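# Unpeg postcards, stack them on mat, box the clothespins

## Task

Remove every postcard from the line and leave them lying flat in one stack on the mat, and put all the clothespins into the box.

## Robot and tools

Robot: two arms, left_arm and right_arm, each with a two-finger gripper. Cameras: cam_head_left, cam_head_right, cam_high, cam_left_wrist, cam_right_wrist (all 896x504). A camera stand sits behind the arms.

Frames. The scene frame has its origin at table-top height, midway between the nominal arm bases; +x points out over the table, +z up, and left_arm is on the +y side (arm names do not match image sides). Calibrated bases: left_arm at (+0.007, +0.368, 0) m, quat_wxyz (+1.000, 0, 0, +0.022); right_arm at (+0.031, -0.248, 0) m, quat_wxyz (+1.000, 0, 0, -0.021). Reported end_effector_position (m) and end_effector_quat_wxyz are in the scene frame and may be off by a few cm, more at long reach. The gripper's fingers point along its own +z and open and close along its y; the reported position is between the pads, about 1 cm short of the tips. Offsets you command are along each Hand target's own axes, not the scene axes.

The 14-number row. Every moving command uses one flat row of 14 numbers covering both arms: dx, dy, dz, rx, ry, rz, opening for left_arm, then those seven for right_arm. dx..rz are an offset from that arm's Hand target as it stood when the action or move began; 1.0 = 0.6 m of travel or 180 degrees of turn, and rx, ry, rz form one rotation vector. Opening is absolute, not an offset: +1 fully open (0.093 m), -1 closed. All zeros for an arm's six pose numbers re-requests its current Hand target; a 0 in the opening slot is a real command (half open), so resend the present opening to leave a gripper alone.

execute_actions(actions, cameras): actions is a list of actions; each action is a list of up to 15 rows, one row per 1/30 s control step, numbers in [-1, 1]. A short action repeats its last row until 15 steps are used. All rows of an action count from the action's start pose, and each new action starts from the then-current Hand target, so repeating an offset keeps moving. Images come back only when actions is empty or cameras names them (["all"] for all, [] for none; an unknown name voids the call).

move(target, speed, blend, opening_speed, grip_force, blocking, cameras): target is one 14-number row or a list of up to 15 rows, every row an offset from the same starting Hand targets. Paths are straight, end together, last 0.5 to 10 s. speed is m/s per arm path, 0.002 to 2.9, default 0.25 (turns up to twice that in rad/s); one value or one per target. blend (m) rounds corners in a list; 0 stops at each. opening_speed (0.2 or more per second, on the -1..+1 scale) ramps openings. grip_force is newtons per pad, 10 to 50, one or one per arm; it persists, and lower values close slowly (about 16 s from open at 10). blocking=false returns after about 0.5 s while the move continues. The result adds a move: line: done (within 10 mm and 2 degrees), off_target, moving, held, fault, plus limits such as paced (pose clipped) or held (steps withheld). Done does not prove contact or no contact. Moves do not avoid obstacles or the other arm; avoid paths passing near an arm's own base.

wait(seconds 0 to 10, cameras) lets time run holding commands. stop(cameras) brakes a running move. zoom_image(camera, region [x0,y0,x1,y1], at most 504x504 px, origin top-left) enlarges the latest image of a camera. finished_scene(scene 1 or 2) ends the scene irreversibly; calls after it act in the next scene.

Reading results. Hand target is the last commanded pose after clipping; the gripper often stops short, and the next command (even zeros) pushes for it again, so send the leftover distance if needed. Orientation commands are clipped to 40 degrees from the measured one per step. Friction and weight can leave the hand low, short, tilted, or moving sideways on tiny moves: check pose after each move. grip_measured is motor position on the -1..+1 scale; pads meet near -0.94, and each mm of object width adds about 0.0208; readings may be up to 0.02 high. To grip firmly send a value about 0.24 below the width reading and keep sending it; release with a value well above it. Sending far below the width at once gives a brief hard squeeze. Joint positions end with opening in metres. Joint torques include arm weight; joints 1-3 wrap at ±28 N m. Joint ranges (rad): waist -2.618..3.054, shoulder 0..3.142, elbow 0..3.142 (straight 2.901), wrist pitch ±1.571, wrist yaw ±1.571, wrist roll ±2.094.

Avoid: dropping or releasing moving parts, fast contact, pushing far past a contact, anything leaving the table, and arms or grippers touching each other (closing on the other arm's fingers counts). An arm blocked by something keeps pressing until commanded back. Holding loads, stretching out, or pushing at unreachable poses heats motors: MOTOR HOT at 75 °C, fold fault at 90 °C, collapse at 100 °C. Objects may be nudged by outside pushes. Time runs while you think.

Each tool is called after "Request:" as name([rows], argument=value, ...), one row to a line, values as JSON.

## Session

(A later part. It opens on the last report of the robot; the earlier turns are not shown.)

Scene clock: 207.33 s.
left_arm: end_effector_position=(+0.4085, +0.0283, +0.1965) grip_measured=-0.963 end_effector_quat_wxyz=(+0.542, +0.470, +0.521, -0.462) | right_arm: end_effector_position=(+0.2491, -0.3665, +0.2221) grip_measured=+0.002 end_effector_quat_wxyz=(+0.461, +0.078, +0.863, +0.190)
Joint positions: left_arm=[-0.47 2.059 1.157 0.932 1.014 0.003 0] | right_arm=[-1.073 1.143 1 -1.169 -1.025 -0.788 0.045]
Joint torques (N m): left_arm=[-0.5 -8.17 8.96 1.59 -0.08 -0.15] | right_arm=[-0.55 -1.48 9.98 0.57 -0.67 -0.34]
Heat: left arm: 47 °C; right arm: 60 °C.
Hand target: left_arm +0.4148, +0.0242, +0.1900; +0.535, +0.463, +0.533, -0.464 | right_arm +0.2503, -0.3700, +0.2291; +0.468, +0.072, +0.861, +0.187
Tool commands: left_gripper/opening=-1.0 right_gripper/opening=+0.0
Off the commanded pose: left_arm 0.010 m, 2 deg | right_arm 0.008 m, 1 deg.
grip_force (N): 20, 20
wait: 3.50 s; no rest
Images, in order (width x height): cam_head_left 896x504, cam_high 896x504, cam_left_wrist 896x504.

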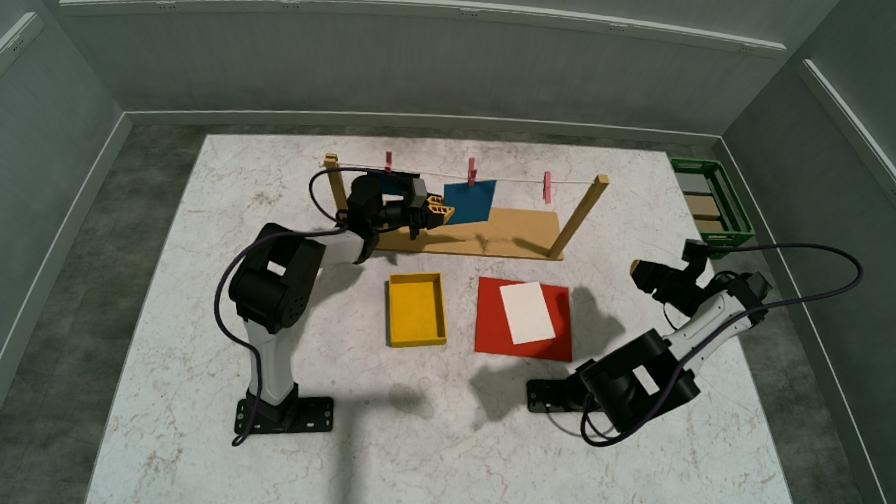

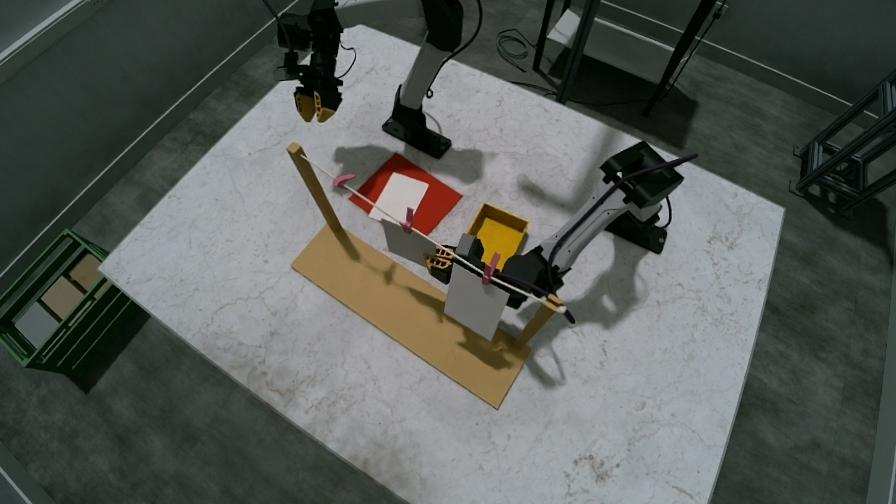

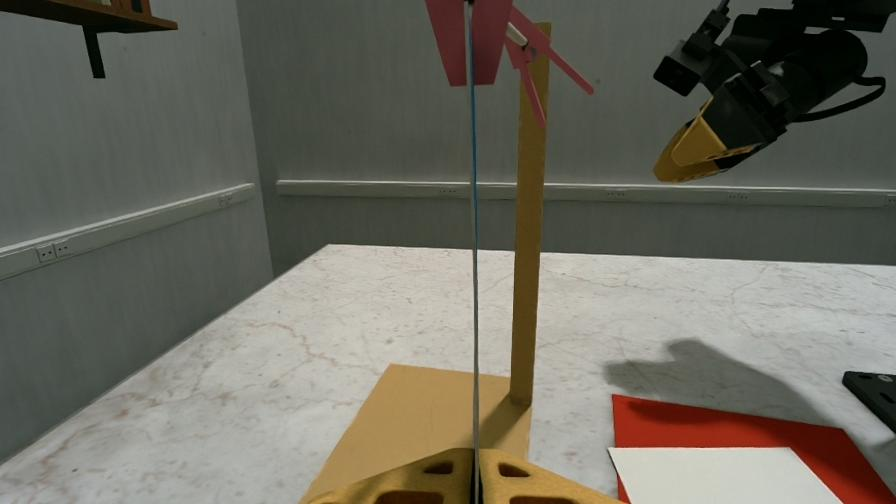

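Request:
move(target=[0.105,0,0,0,0,0,-1,0,0,0,0,0,0,0], speed=0.05, cameras=["cam_head_left","cam_high","cam_left_wrist"])

Scene clock: 210.97 s.
left_arm: end_effector_position=(+0.4140, +0.0250, +0.1380) grip_measured=-0.971 end_effector_quat_wxyz=(+0.539, +0.470, +0.524, -0.464) | right_arm: end_effector_position=(+0.2491, -0.3665, +0.2221) grip_measured=+0.002 end_effector_quat_wxyz=(+0.461, +0.078, +0.863, +0.190)
Joint positions: left_arm=[-0.471 2.227 1.146 1.101 1.013 0.003 0] | right_arm=[-1.073 1.143 1 -1.169 -1.025 -0.788 0.045]
Joint torques (N m): left_arm=[-0.38 -8.81 5.71 1.94 -0.07 -0.12] | right_arm=[-0.53 -1.47 9.98 0.57 -0.67 -0.34]
Heat: left arm: 48 °C; right arm: 60 °C.
Hand target: left_arm +0.4149, +0.0241, +0.1270; +0.535, +0.463, +0.533, -0.464 | right_arm +0.2503, -0.3700, +0.2291; +0.468, +0.072, +0.861, +0.187
Off the commanded pose: left_arm 0.011 m, 1 deg | right_arm 0.008 m, 1 deg.
grip_force (N): 20, 20
move: off_target (left_arm)
Images, in order (width x height): cam_head_left 896x504, cam_high 896x504, cam_left_wrist 896x504.

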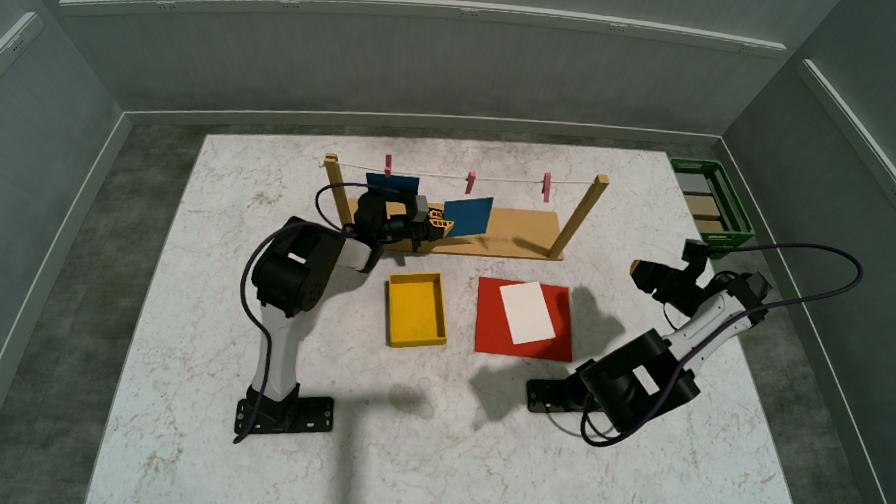

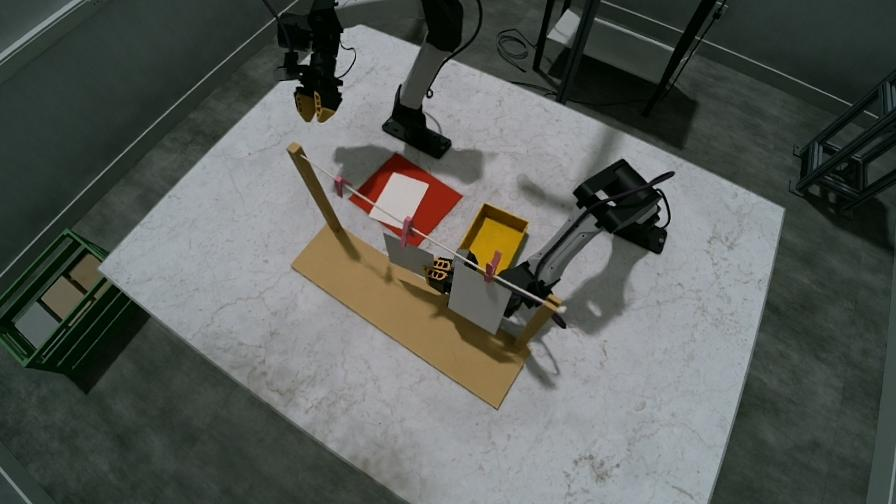

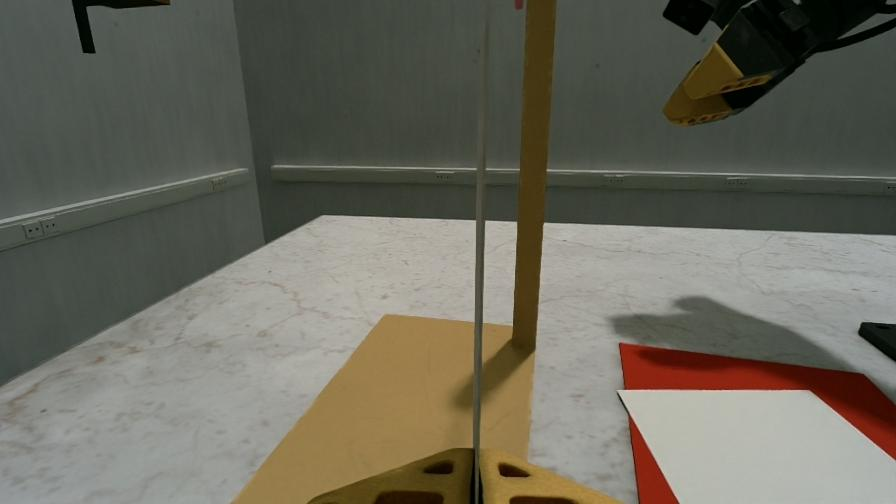

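Request:
move(target=[0.005,-0.2145,-0.0303,0,0,0,-1,0,0,0,0,0,0,0], speed=0.1, cameras=["cam_head_left","cam_high","cam_left_wrist"])

Scene clock: 216.13 s.
left_arm: end_effector_position=(+0.2832, +0.0234, +0.1078) grip_measured=-0.971 end_effector_quat_wxyz=(+0.514, +0.467, +0.546, -0.469) | right_arm: end_effector_position=(+0.2491, -0.3665, +0.2221) grip_measured=+0.002 end_effector_quat_wxyz=(+0.461, +0.078, +0.863, +0.190)
Joint positions: left_arm=[-0.65 2.039 0.627 1.365 0.841 0.003 0] | right_arm=[-1.073 1.143 1 -1.169 -1.025 -0.788 0.045]
Joint torques (N m): left_arm=[-0.28 -10.44 4.23 2.21 -0.05 -0.12] | right_arm=[-0.51 -1.42 10 0.56 -0.67 -0.33]
Heat: left arm: 48 °C; right arm: 60 °C.
Hand target: left_arm +0.2849, +0.0239, +0.1239; +0.535, +0.463, +0.533, -0.464 | right_arm +0.2503, -0.3700, +0.2291; +0.468, +0.072, +0.861, +0.187
Off the commanded pose: left_arm 0.016 m, 3 deg | right_arm 0.008 m, 1 deg.
grip_force (N): 20, 20
move: off_target (left_arm)
Images, in order (width x height): cam_head_left 896x504, cam_high 896x504, cam_left_wrist 896x504.

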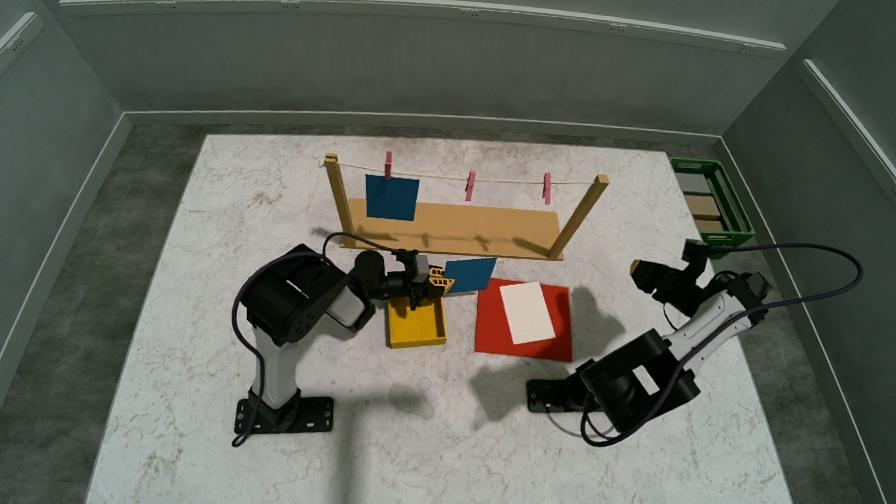

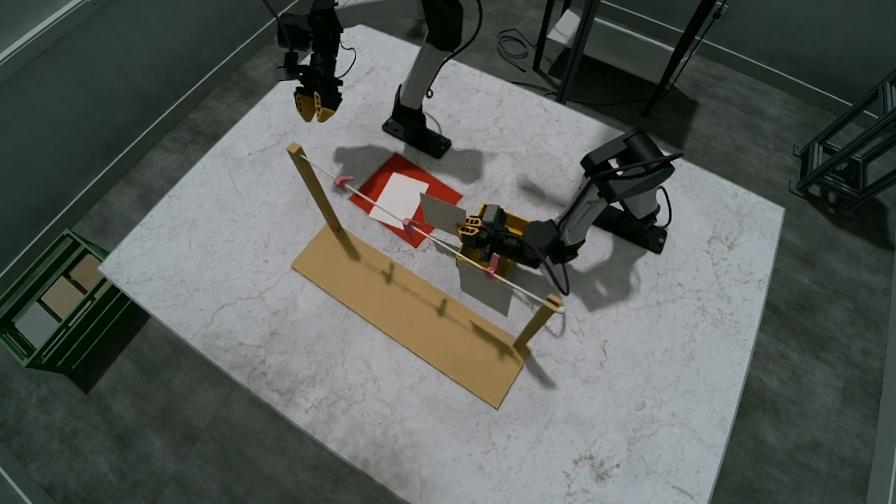

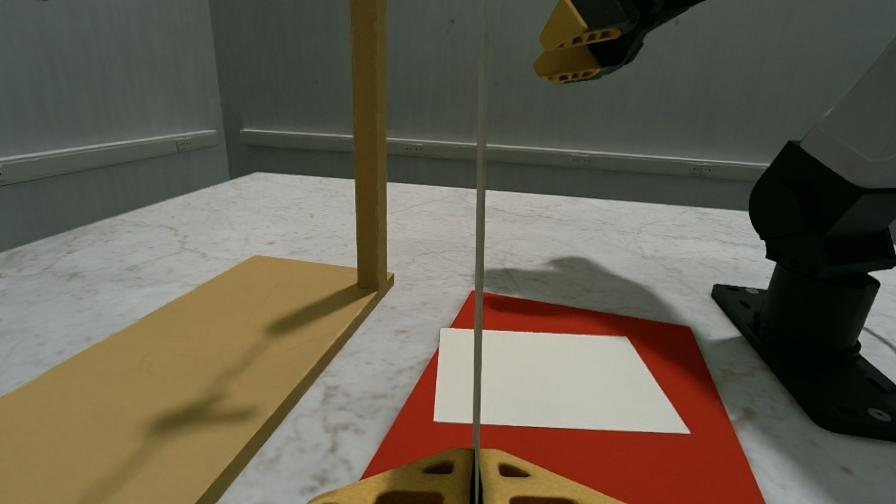

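Request:
move([
  [-0.11,0,0,0,0,0,-1,0,0,0,0,0,0,0],
  [-0.11,-0.0498,0.151,0.094,0.124,0.487,-1,0,0,0,0,0,0,0],
], speed=[0.15,0.4], blend=0.03)

Scene clock: 227.87 s.
left_arm: end_effector_position=(+0.2661, -0.0665, +0.1819) grip_measured=-0.971 end_effector_quat_wxyz=(+0.532, +0.841, +0.091, +0.048) | right_arm: end_effector_position=(+0.2491, -0.3665, +0.2221) grip_measured=+0.002 end_effector_quat_wxyz=(+0.461, +0.078, +0.863, +0.190)
Joint positions: left_arm=[-0.937 1.734 1.151 0.091 0.43 1.773 0] | right_arm=[-1.073 1.143 1 -1.169 -1.025 -0.788 0.045]
Joint torques (N m): left_arm=[-0.29 -8.23 10.15 1.9 0.21 -0.01] | right_arm=[-0.53 -1.47 9.99 0.57 -0.67 -0.34]
Heat: left arm: 49 °C; right arm: 60 °C.
Hand target: left_arm +0.2680, -0.0698, +0.1901; +0.535, +0.839, +0.085, +0.055 | right_arm +0.2503, -0.3700, +0.2291; +0.468, +0.072, +0.861, +0.187
Off the commanded pose: left_arm 0.009 m, 1 deg | right_arm 0.008 m, 1 deg.
grip_force (N): 20, 20
move: done

Request:
move(target=[-0.0378,-0.1573,0.1755,0,0,0,-1,0,0,0,0,0,0,0], speed=0.12, cameras=["cam_head_left","cam_high"])

Scene clock: 231.97 s.
left_arm: end_effector_position=(+0.2547, -0.1232, +0.0582) grip_measured=-0.971 end_effector_quat_wxyz=(+0.526, +0.845, +0.080, +0.053) | right_arm: end_effector_position=(+0.2491, -0.3665, +0.2221) grip_measured=+0.002 end_effector_quat_wxyz=(+0.461, +0.078, +0.863, +0.190)
Joint positions: left_arm=[-1.047 2.115 1.121 0.51 0.332 1.747 0] | right_arm=[-1.073 1.143 1 -1.169 -1.025 -0.788 0.045]
Joint torques (N m): left_arm=[-0.36 -8.95 8.01 2.27 0.17 -0.31] | right_arm=[-0.55 -1.48 9.99 0.56 -0.67 -0.34]
Heat: left arm: 49 °C; right arm: 60 °C.
Hand target: left_arm +0.2572, -0.1289, +0.0601; +0.535, +0.839, +0.085, +0.055 | right_arm +0.2503, -0.3700, +0.2291; +0.468, +0.072, +0.861, +0.187
Off the commanded pose: left_arm 0.007 m, 1 deg | right_arm 0.008 m, 1 deg.
grip_force (N): 20, 20
move: done
Images, in order (width x height): cam_head_left 896x504, cam_high 896x504.

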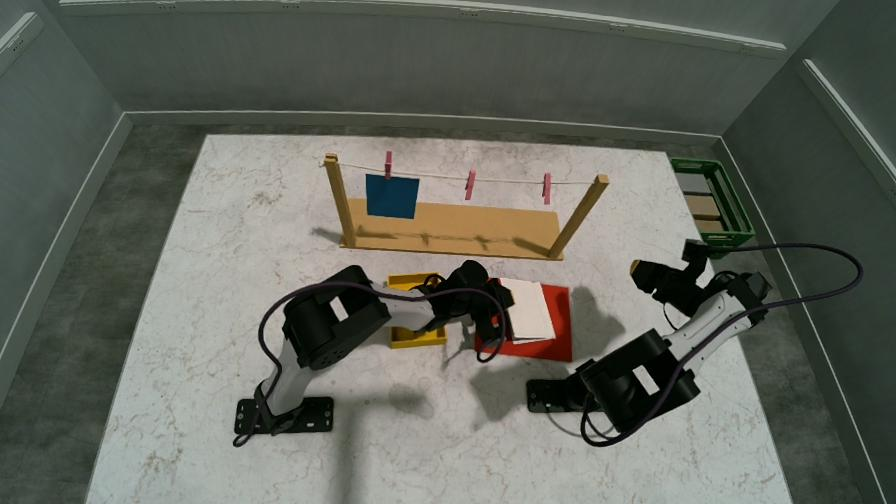

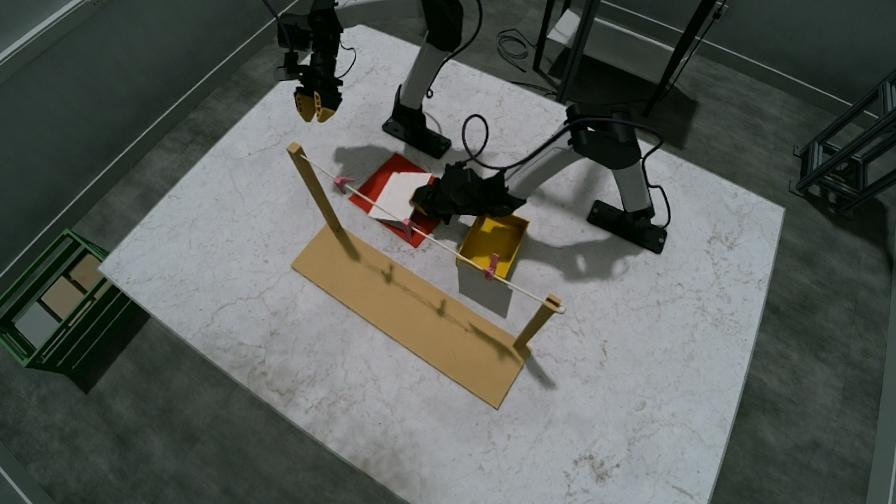

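Request:
move(target=[0,-0.0454,0.0211,0,0,0,-1,0,0,0,0,0,0,0], speed=0.05, cameras=["cam_head_left","cam_left_wrist"])

Scene clock: 235.30 s.
left_arm: end_effector_position=(+0.2592, -0.1302, +0.0458) grip_measured=-0.971 end_effector_quat_wxyz=(+0.546, +0.832, +0.074, +0.063) | right_arm: end_effector_position=(+0.2491, -0.3665, +0.2221) grip_measured=+0.002 end_effector_quat_wxyz=(+0.461, +0.078, +0.863, +0.190)
Joint positions: left_arm=[-1.047 2.187 1.121 0.634 0.332 1.747 0] | right_arm=[-1.073 1.143 1 -1.169 -1.025 -0.788 0.045]
Joint torques (N m): left_arm=[-0.38 -8.4 6.26 2.1 0.16 -0.29] | right_arm=[-0.55 -1.48 10 0.57 -0.67 -0.34]
Heat: left arm: 49 °C; right arm: 60 °C.
Hand target: left_arm +0.2572, -0.1289, +0.0301; +0.535, +0.839, +0.085, +0.055 | right_arm +0.2503, -0.3700, +0.2291; +0.468, +0.072, +0.861, +0.187
Off the commanded pose: left_arm 0.016 m, 2 deg | right_arm 0.008 m, 1 deg.
grip_force (N): 20, 20
move: off_target (left_arm)
Images, in order (width x height): cam_head_left 896x504, cam_left_wrist 896x504.

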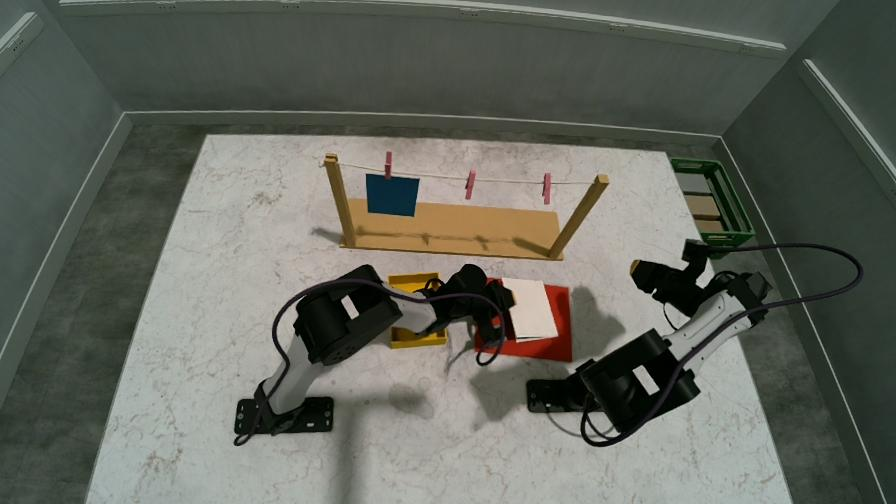

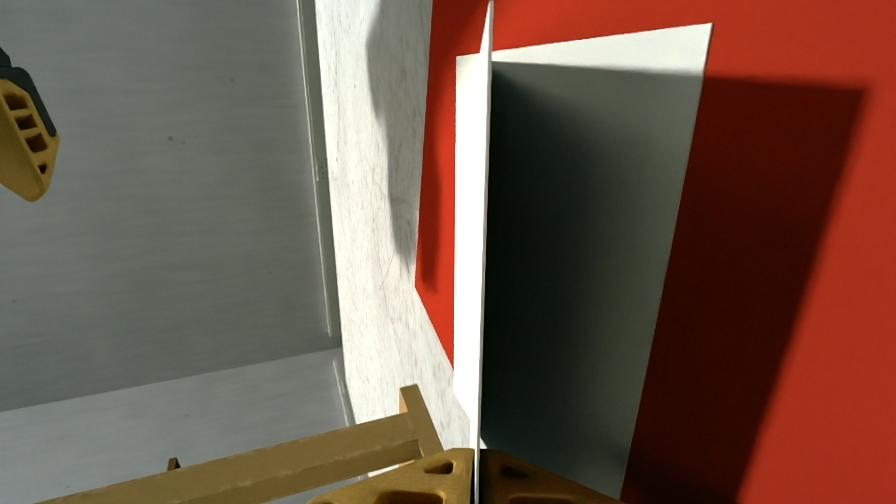

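Request:
move(target=[-0.0333,0.0217,-0.0325,0,0,0,-1,0,0,0,0,0,0,0], speed=0.06, cameras=["cam_head_left","cam_left_wrist"])

Scene clock: 239.77 s.
left_arm: end_effector_position=(+0.2386, -0.1249, +0.0459) grip_measured=-0.971 end_effector_quat_wxyz=(+0.543, +0.834, +0.074, +0.062) | right_arm: end_effector_position=(+0.2491, -0.3665, +0.2221) grip_measured=+0.002 end_effector_quat_wxyz=(+0.461, +0.078, +0.863, +0.190)
Joint positions: left_arm=[-1.083 2.145 1.051 0.658 0.3 1.732 0] | right_arm=[-1.073 1.143 1 -1.169 -1.025 -0.788 0.045]
Joint torques (N m): left_arm=[-0.4 -12.89 5.37 1.71 0.12 -0.32] | right_arm=[-0.51 -1.46 10.02 0.56 -0.67 -0.34]
Heat: left arm: 49 °C; right arm: 61 °C.
Hand target: left_arm +0.2352, -0.1210, +0.0501; +0.535, +0.839, +0.085, +0.055 | right_arm +0.2503, -0.3700, +0.2291; +0.468, +0.072, +0.861, +0.187
Off the commanded pose: left_arm 0.007 m, 2 deg | right_arm 0.008 m, 1 deg.
grip_force (N): 20, 20
move: done
Images, in order (width x height): cam_head_left 896x504, cam_left_wrist 896x504.

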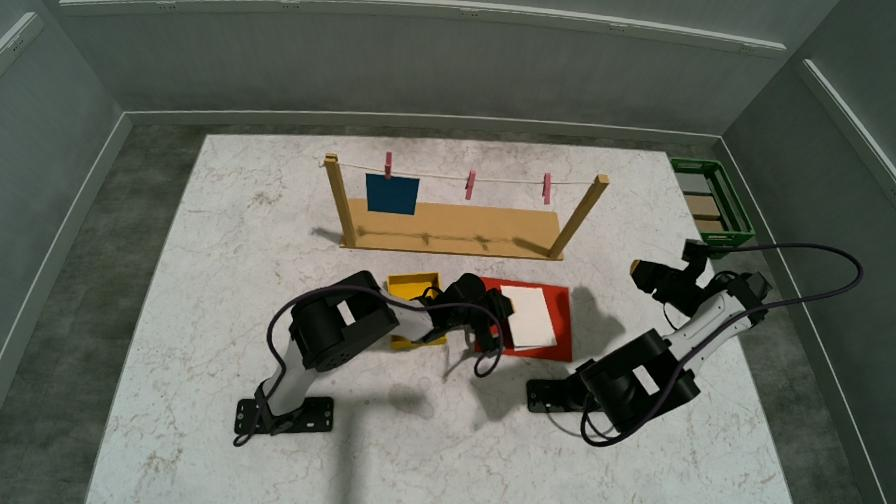

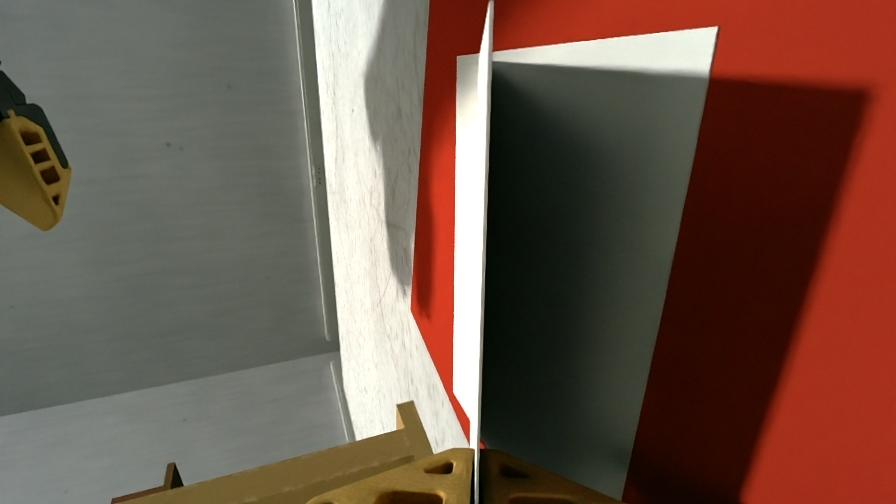

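Request:
move([
  [0,-0.018,0.0084,0,0,0,-1,0,0,0,0,0,0,0],
  [0,-0.018,0.0084,0,0,0,-0.4,0,0,0,0,0,0,0],
], speed=0.03, opening_speed=0.4, cameras=["cam_head_left","cam_left_wrist"])

Scene clock: 244.83 s.
left_arm: end_effector_position=(+0.2376, -0.1228, +0.0433) grip_measured=-0.402 end_effector_quat_wxyz=(+0.541, +0.835, +0.076, +0.061) | right_arm: end_effector_position=(+0.2491, -0.3665, +0.2221) grip_measured=+0.002 end_effector_quat_wxyz=(+0.461, +0.078, +0.863, +0.190)
Joint positions: left_arm=[-1.083 2.145 1.04 0.665 0.299 1.731 0.026] | right_arm=[-1.073 1.143 1 -1.169 -1.025 -0.788 0.045]
Joint torques (N m): left_arm=[-0.4 -9.99 5.72 2.01 0.15 -0.3] | right_arm=[-0.51 -1.5 10 0.57 -0.67 -0.34]
Heat: left arm: 50 °C; right arm: 61 °C.
Hand target: left_arm +0.2352, -0.1210, +0.0381; +0.535, +0.839, +0.085, +0.055 | right_arm +0.2503, -0.3700, +0.2291; +0.468, +0.072, +0.861, +0.187
Off the commanded pose: left_arm 0.006 m, 2 deg | right_arm 0.008 m, 1 deg.
grip_force (N): 20, 20
move: done
Images, in order (width x height): cam_head_left 896x504, cam_left_wrist 896x504.

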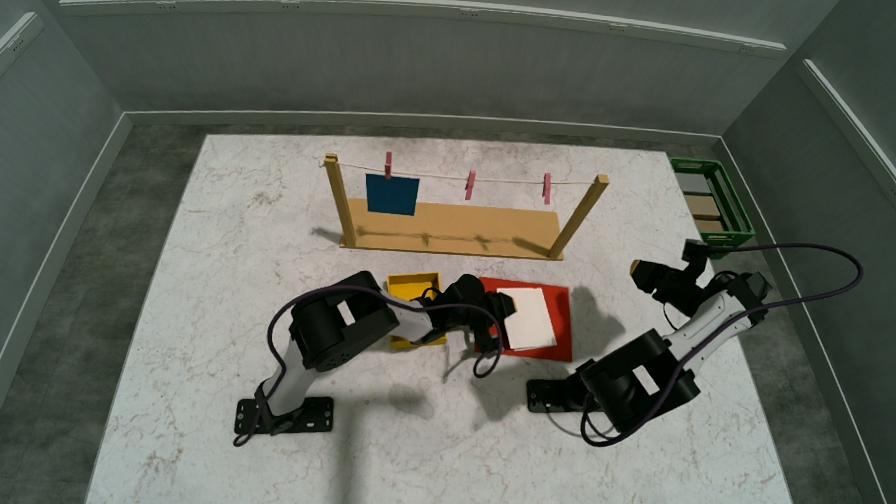

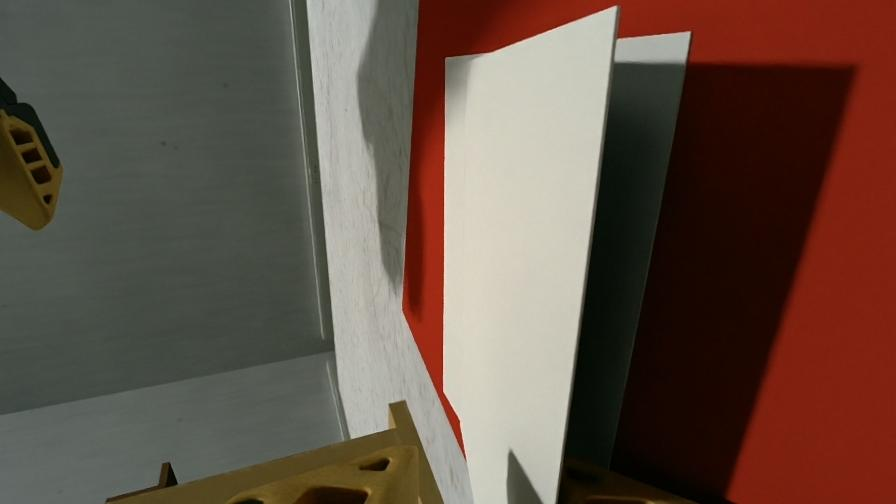

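Request:
move(target=[0.001,-0.0215,-0.046,0,0,0,-0.4,0,0,0,0,0,0,0], speed=0.06, cameras=["cam_head_left","cam_left_wrist"])

Scene clock: 249.90 s.
left_arm: end_effector_position=(+0.2321, -0.0963, +0.0358) grip_measured=-0.402 end_effector_quat_wxyz=(+0.538, +0.836, +0.083, +0.064) | right_arm: end_effector_position=(+0.2491, -0.3665, +0.2221) grip_measured=+0.002 end_effector_quat_wxyz=(+0.461, +0.078, +0.863, +0.190)
Joint positions: left_arm=[-1.066 2.1 0.917 0.736 0.301 1.731 0.026] | right_arm=[-1.073 1.143 1 -1.169 -1.025 -0.788 0.045]
Joint torques (N m): left_arm=[0.46 -11.41 4.53 1.89 0.4 -0.17] | right_arm=[-0.53 -1.48 10 0.57 -0.67 -0.34]
Heat: left arm: 51 °C; right arm: 61 °C.
Hand target: left_arm +0.2296, -0.0911, +0.0381; +0.535, +0.839, +0.085, +0.055 | right_arm +0.2503, -0.3700, +0.2291; +0.468, +0.072, +0.861, +0.187
Off the commanded pose: left_arm 0.006 m, 1 deg | right_arm 0.008 m, 1 deg.
grip_force (N): 20, 20
move: done
Images, in order (width x height): cam_head_left 896x504, cam_left_wrist 896x504.

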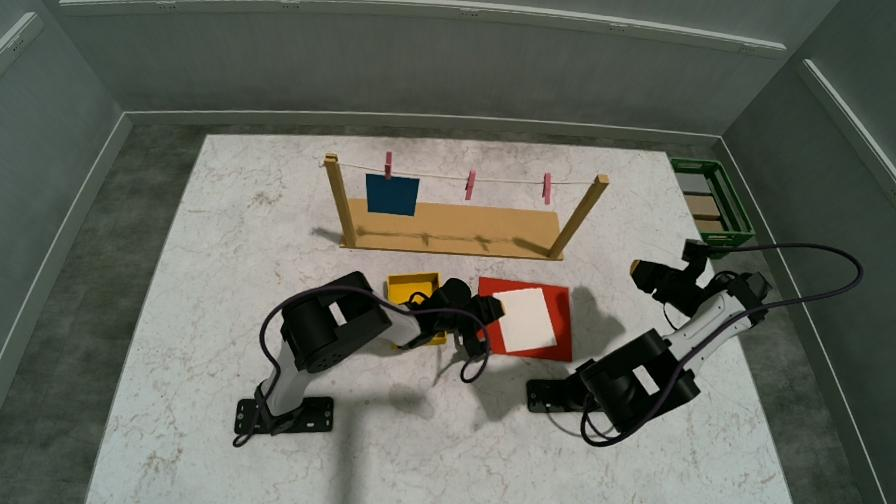

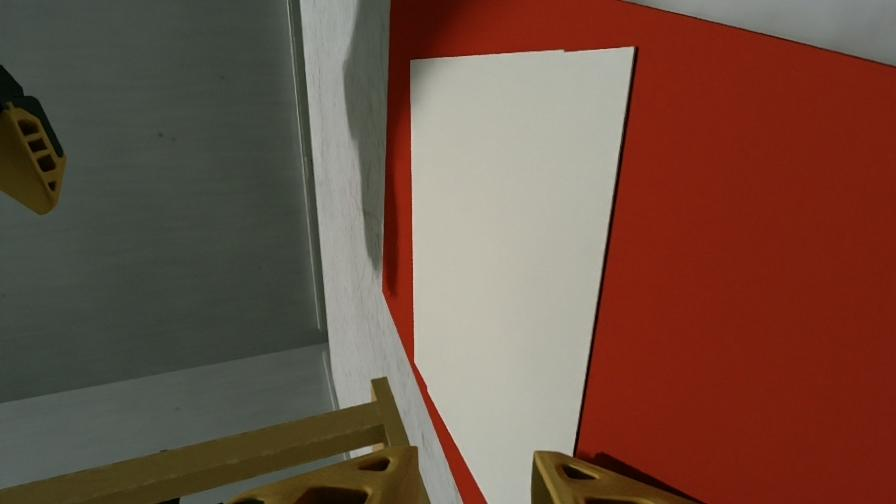

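Request:
move([
  [0.0101,0.1608,-0.129,0,0,0,-0.4,0,0,0,0,0,0,0],
  [0.118,-0.0732,-0.8605,0.3609,0.2205,-0.1982,-0.4,0,0,0,0,0,0,0],
], speed=[0.12,0.3], blend=0.03, cameras=["cam_head_left","cam_head_right","cam_high"])

Scene clock: 259.97 s.
left_arm: end_effector_position=(+0.2019, +0.3972, +0.2121) grip_measured=-0.402 end_effector_quat_wxyz=(-0.040, +0.856, +0.504, +0.111) | right_arm: end_effector_position=(+0.2491, -0.3665, +0.2221) grip_measured=+0.002 end_effector_quat_wxyz=(+0.461, +0.078, +0.863, +0.190)
Joint positions: left_arm=[-0.049 1.194 1.318 -1.544 -0.182 2.086 0.026] | right_arm=[-1.073 1.143 1 -1.169 -1.025 -0.788 0.045]
Joint torques (N m): left_arm=[0.31 -1.54 8.44 0.45 -0.1 0.11] | right_arm=[-0.57 -1.44 10.02 0.56 -0.67 -0.34]
Heat: left arm: 52 °C; right arm: 61 °C.
Hand target: left_arm +0.2010, +0.4000, +0.2160; -0.048, +0.858, +0.499, +0.110 | right_arm +0.2503, -0.3700, +0.2291; +0.468, +0.072, +0.861, +0.187
Off the commanded pose: left_arm 0.005 m, 1 deg | right_arm 0.008 m, 1 deg.
grip_force (N): 20, 20
move: done
Images, in order (width x height): cam_head_left 896x504, cam_head_right 896x504, cam_high 896x504.

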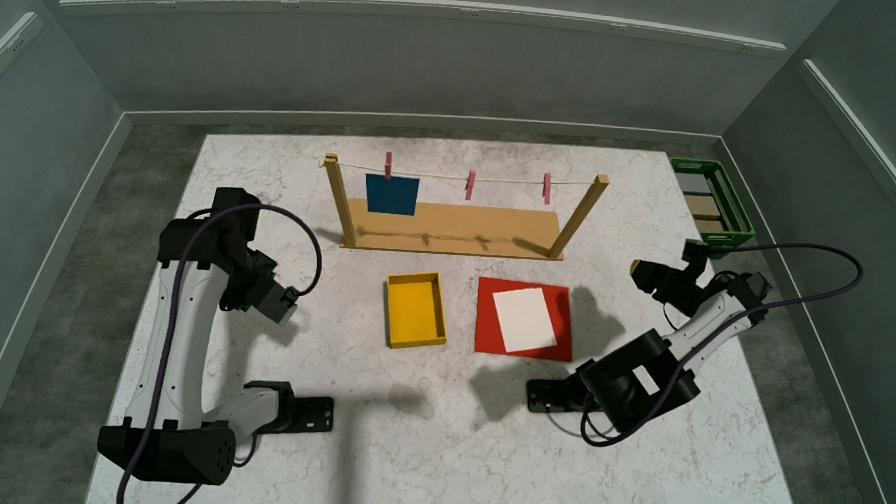

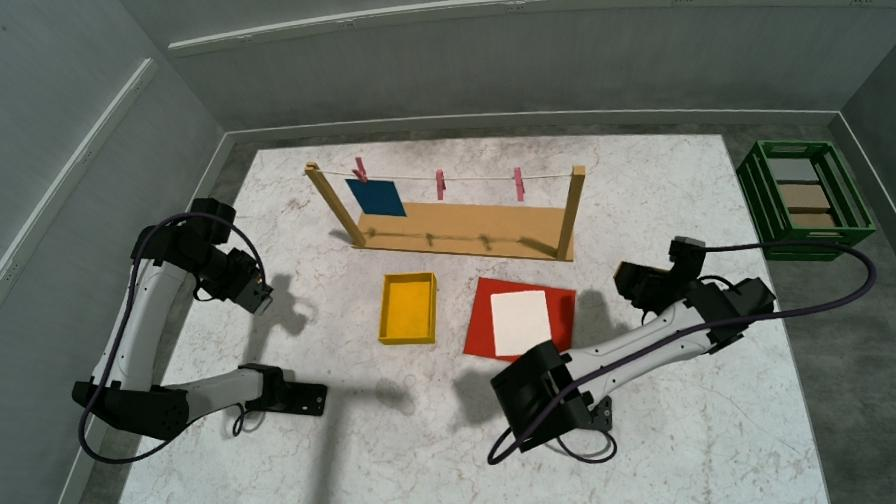

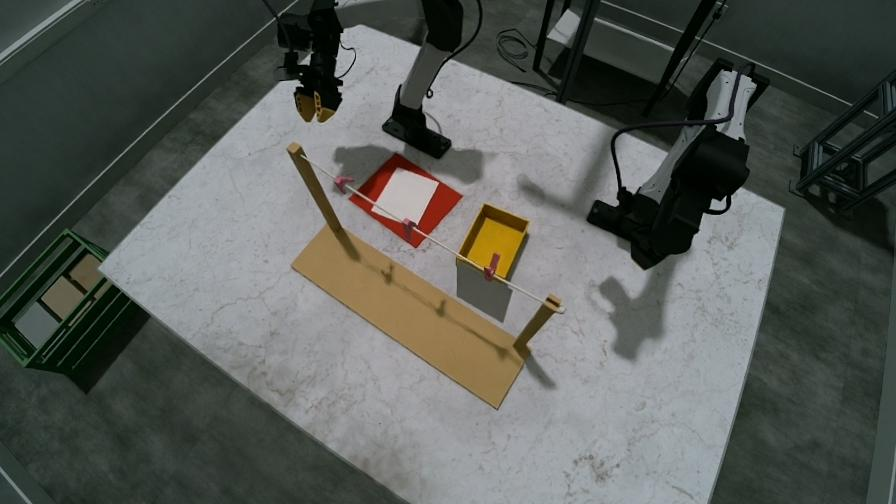

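Request:
move([
  [0,0,0,0,0,0,-0.4,0.0651,0.4016,0.107,-0.3839,-0.0621,-0.2218,1],
  [0,0,0,0,0,0,-0.4,0.2176,0.6301,0.2817,-0.3839,-0.0621,-0.2218,1],
], speed=0.25, blend=0.04, cameras=["cam_head_left","cam_high","cam_right_wrist"])

Scene clock: 276.13 s.
left_arm: end_effector_position=(+0.2019, +0.3972, +0.2121) grip_measured=-0.402 end_effector_quat_wxyz=(-0.040, +0.856, +0.504, +0.111) | right_arm: end_effector_position=(+0.2937, +0.0568, +0.1895) grip_measured=+1.000 end_effector_quat_wxyz=(-0.375, +0.597, -0.388, -0.593)
Joint positions: left_arm=[-0.049 1.194 1.318 -1.544 -0.182 2.086 0.026] | right_arm=[0.469 2.069 1.498 -1.256 -1.556 -1.814 0.093]
Joint torques (N m): left_arm=[0.32 -1.54 8.39 0.46 -0.09 0.1] | right_arm=[-0.05 -8.44 8.18 0.08 -0.8 -0.04]
Heat: left arm: 46 °C; right arm: 61 °C.
Hand target: left_arm +0.2010, +0.3999, +0.2159; -0.048, +0.858, +0.499, +0.110 | right_arm +0.3000, +0.0598, +0.1912; -0.534, +0.464, -0.534, -0.463
Off the commanded pose: left_arm 0.005 m, 1 deg | right_arm 0.007 m, 33 deg.
joint sent to its limit (right arm) — joint 5 (wrist yaw), lower limit. The joint targets are off in orientation, not in position.
grip_force (N): 20, 20
move: off_target (right_arm)
Images, in order (width x height): cam_head_left 896x504, cam_high 896x504, cam_right_wrist 896x504.

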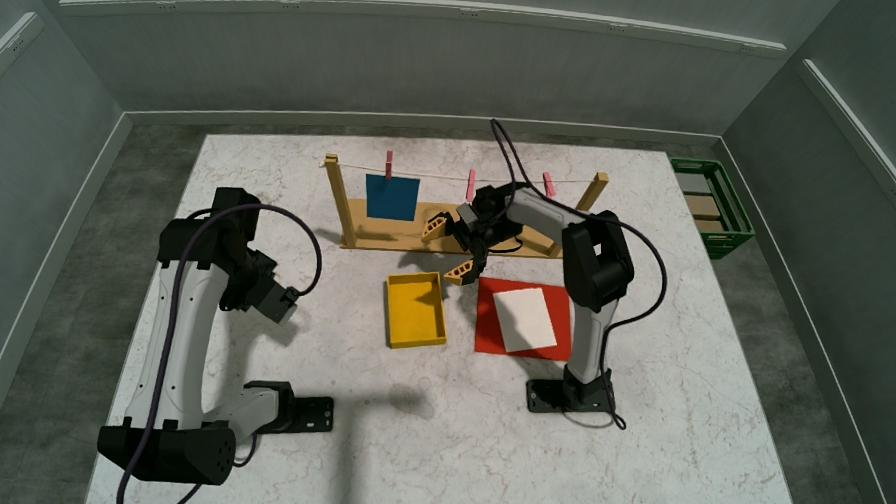

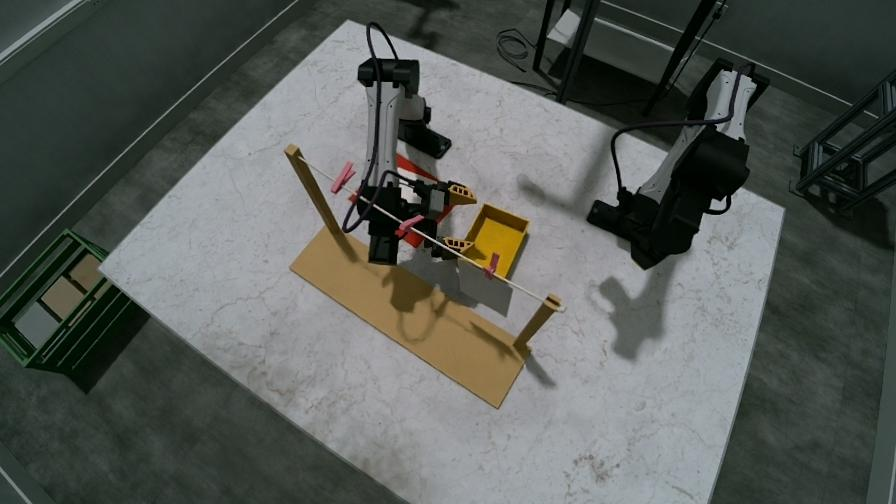

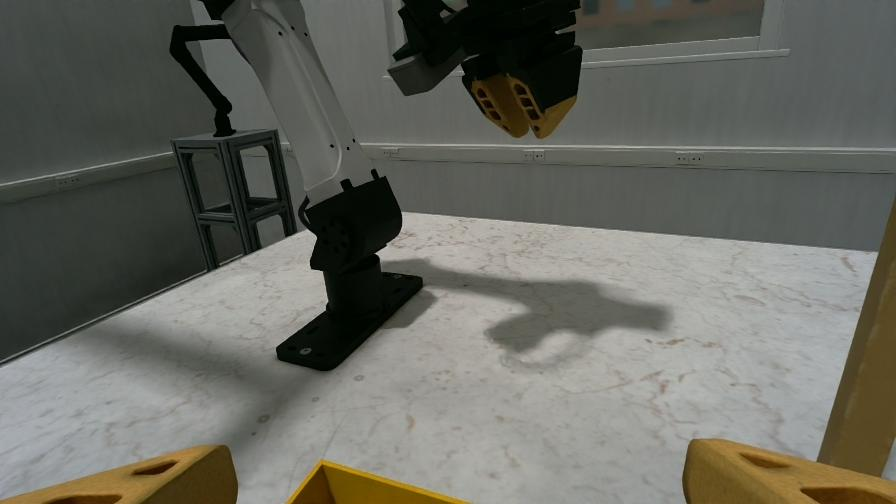

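Request:
move(target=[0,0,0,0,0,0,-0.4,-0.098,-0.0491,-0.2283,0.4552,0,0,0.5], speed=0.25, cameras=["cam_head_left","cam_high","cam_right_wrist"])

Scene clock: 289.40 s.
left_arm: end_effector_position=(+0.2019, +0.3972, +0.2121) grip_measured=-0.402 end_effector_quat_wxyz=(-0.040, +0.856, +0.504, +0.111) | right_arm: end_effector_position=(+0.3128, -0.0788, +0.2412) grip_measured=+0.502 end_effector_quat_wxyz=(+0.501, -0.512, +0.497, +0.490)
Joint positions: left_arm=[-0.049 1.194 1.318 -1.544 -0.182 2.086 0.026] | right_arm=[0.044 1.682 1.208 -1.255 -1.552 -1.756 0.069]
Joint torques (N m): left_arm=[0.32 -1.55 8.43 0.44 -0.09 0.11] | right_arm=[-0.47 -9.18 5.79 0.08 -0.86 0.16]
Heat: left arm: 44 °C; right arm: 61 °C.
Hand target: left_arm +0.2010, +0.3999, +0.2159; -0.048, +0.858, +0.499, +0.110 | right_arm +0.3098, -0.0800, +0.2501; +0.642, -0.307, +0.638, +0.293
Off the commanded pose: left_arm 0.005 m, 1 deg | right_arm 0.009 m, 90 deg; orientation clipped.
joint sent to its limit (right arm) — joint 5 (wrist yaw), lower limit. The joint targets are off in orientation, not in position.
grip_force (N): 20, 20
move: off_target (right_arm); limits=paced
Images, in order (width x height): cam_head_left 896x504, cam_high 896x504, cam_right_wrist 896x504.

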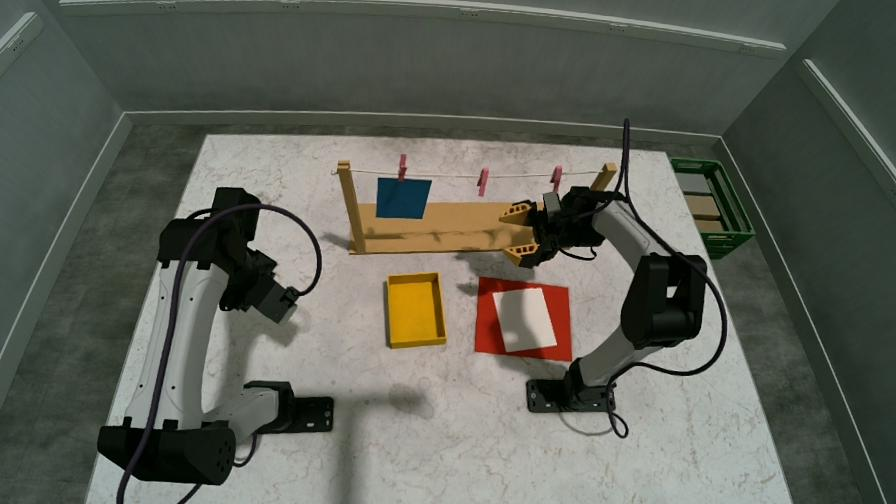

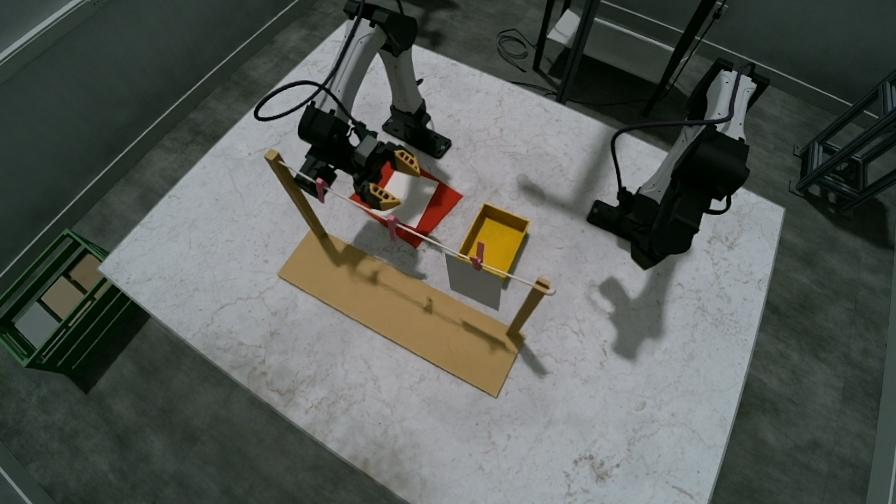

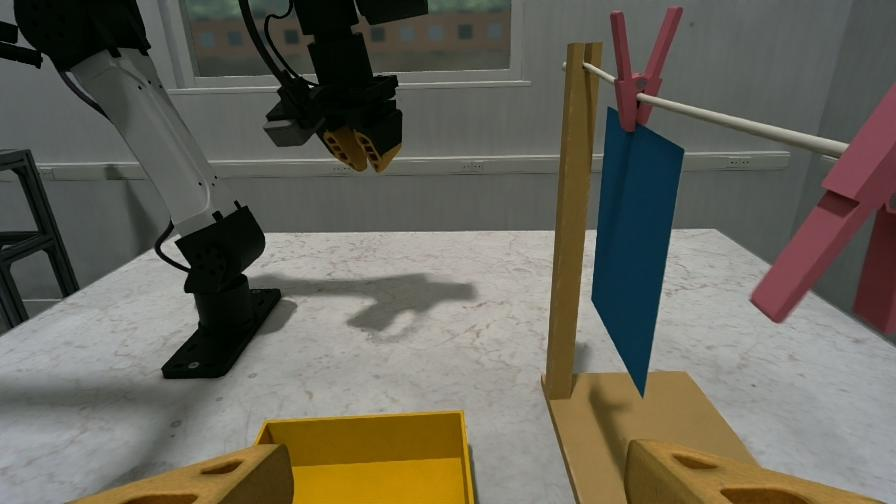

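Request:
move(target=[0,0,0,0,0,0,-0.4,-0.051,0.0651,-0.0767,-0.221,-0.003,0.006,0], speed=0.12, cameras=["cam_head_left","cam_high"])

Scene clock: 305.83 s.
left_arm: end_effector_position=(+0.2019, +0.3972, +0.2121) grip_measured=-0.402 end_effector_quat_wxyz=(-0.040, +0.856, +0.504, +0.111) | right_arm: end_effector_position=(+0.2466, -0.0873, +0.2795) grip_measured=+0.002 end_effector_quat_wxyz=(+0.500, -0.494, +0.516, +0.490)
Joint positions: left_arm=[-0.049 1.194 1.318 -1.544 -0.182 2.086 0.026] | right_arm=[0.005 1.414 1.094 -1.517 -1.55 -1.824 0.045]
Joint torques (N m): left_arm=[0.34 -1.54 8.44 0.45 -0.1 0.1] | right_arm=[-0.66 -3.15 7.23 -0.16 -0.69 -0.38]
Heat: left arm: 45 °C; right arm: 59 °C.
Hand target: left_arm +0.2010, +0.3999, +0.2159; -0.048, +0.858, +0.499, +0.110 | right_arm +0.2500, -0.0899, +0.2801; +0.499, -0.500, +0.500, +0.500
Off the commanded pose: left_arm 0.005 m, 1 deg | right_arm 0.004 m, 2 deg.
grip_force (N): 20, 20
move: done
Images, in order (width x height): cam_head_left 896x504, cam_high 896x504.

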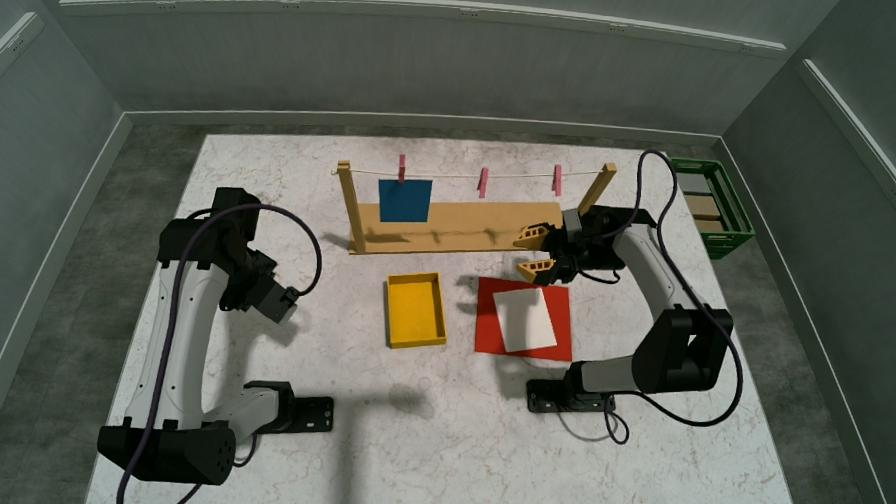

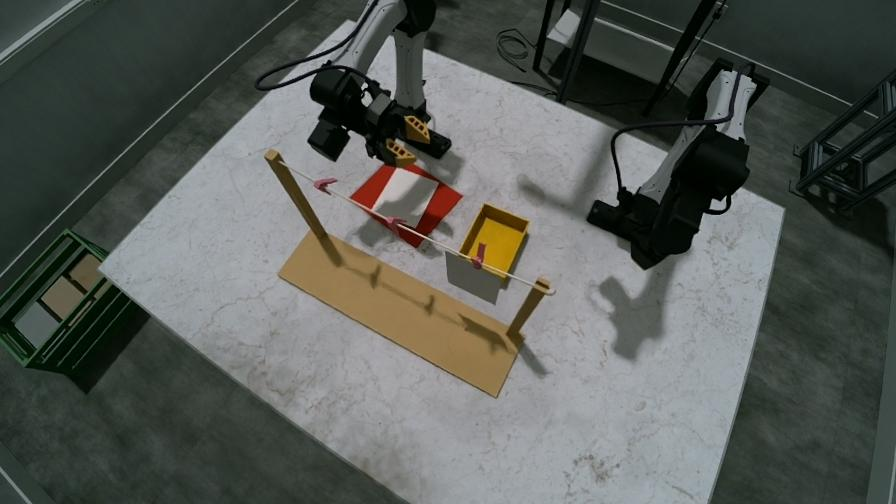

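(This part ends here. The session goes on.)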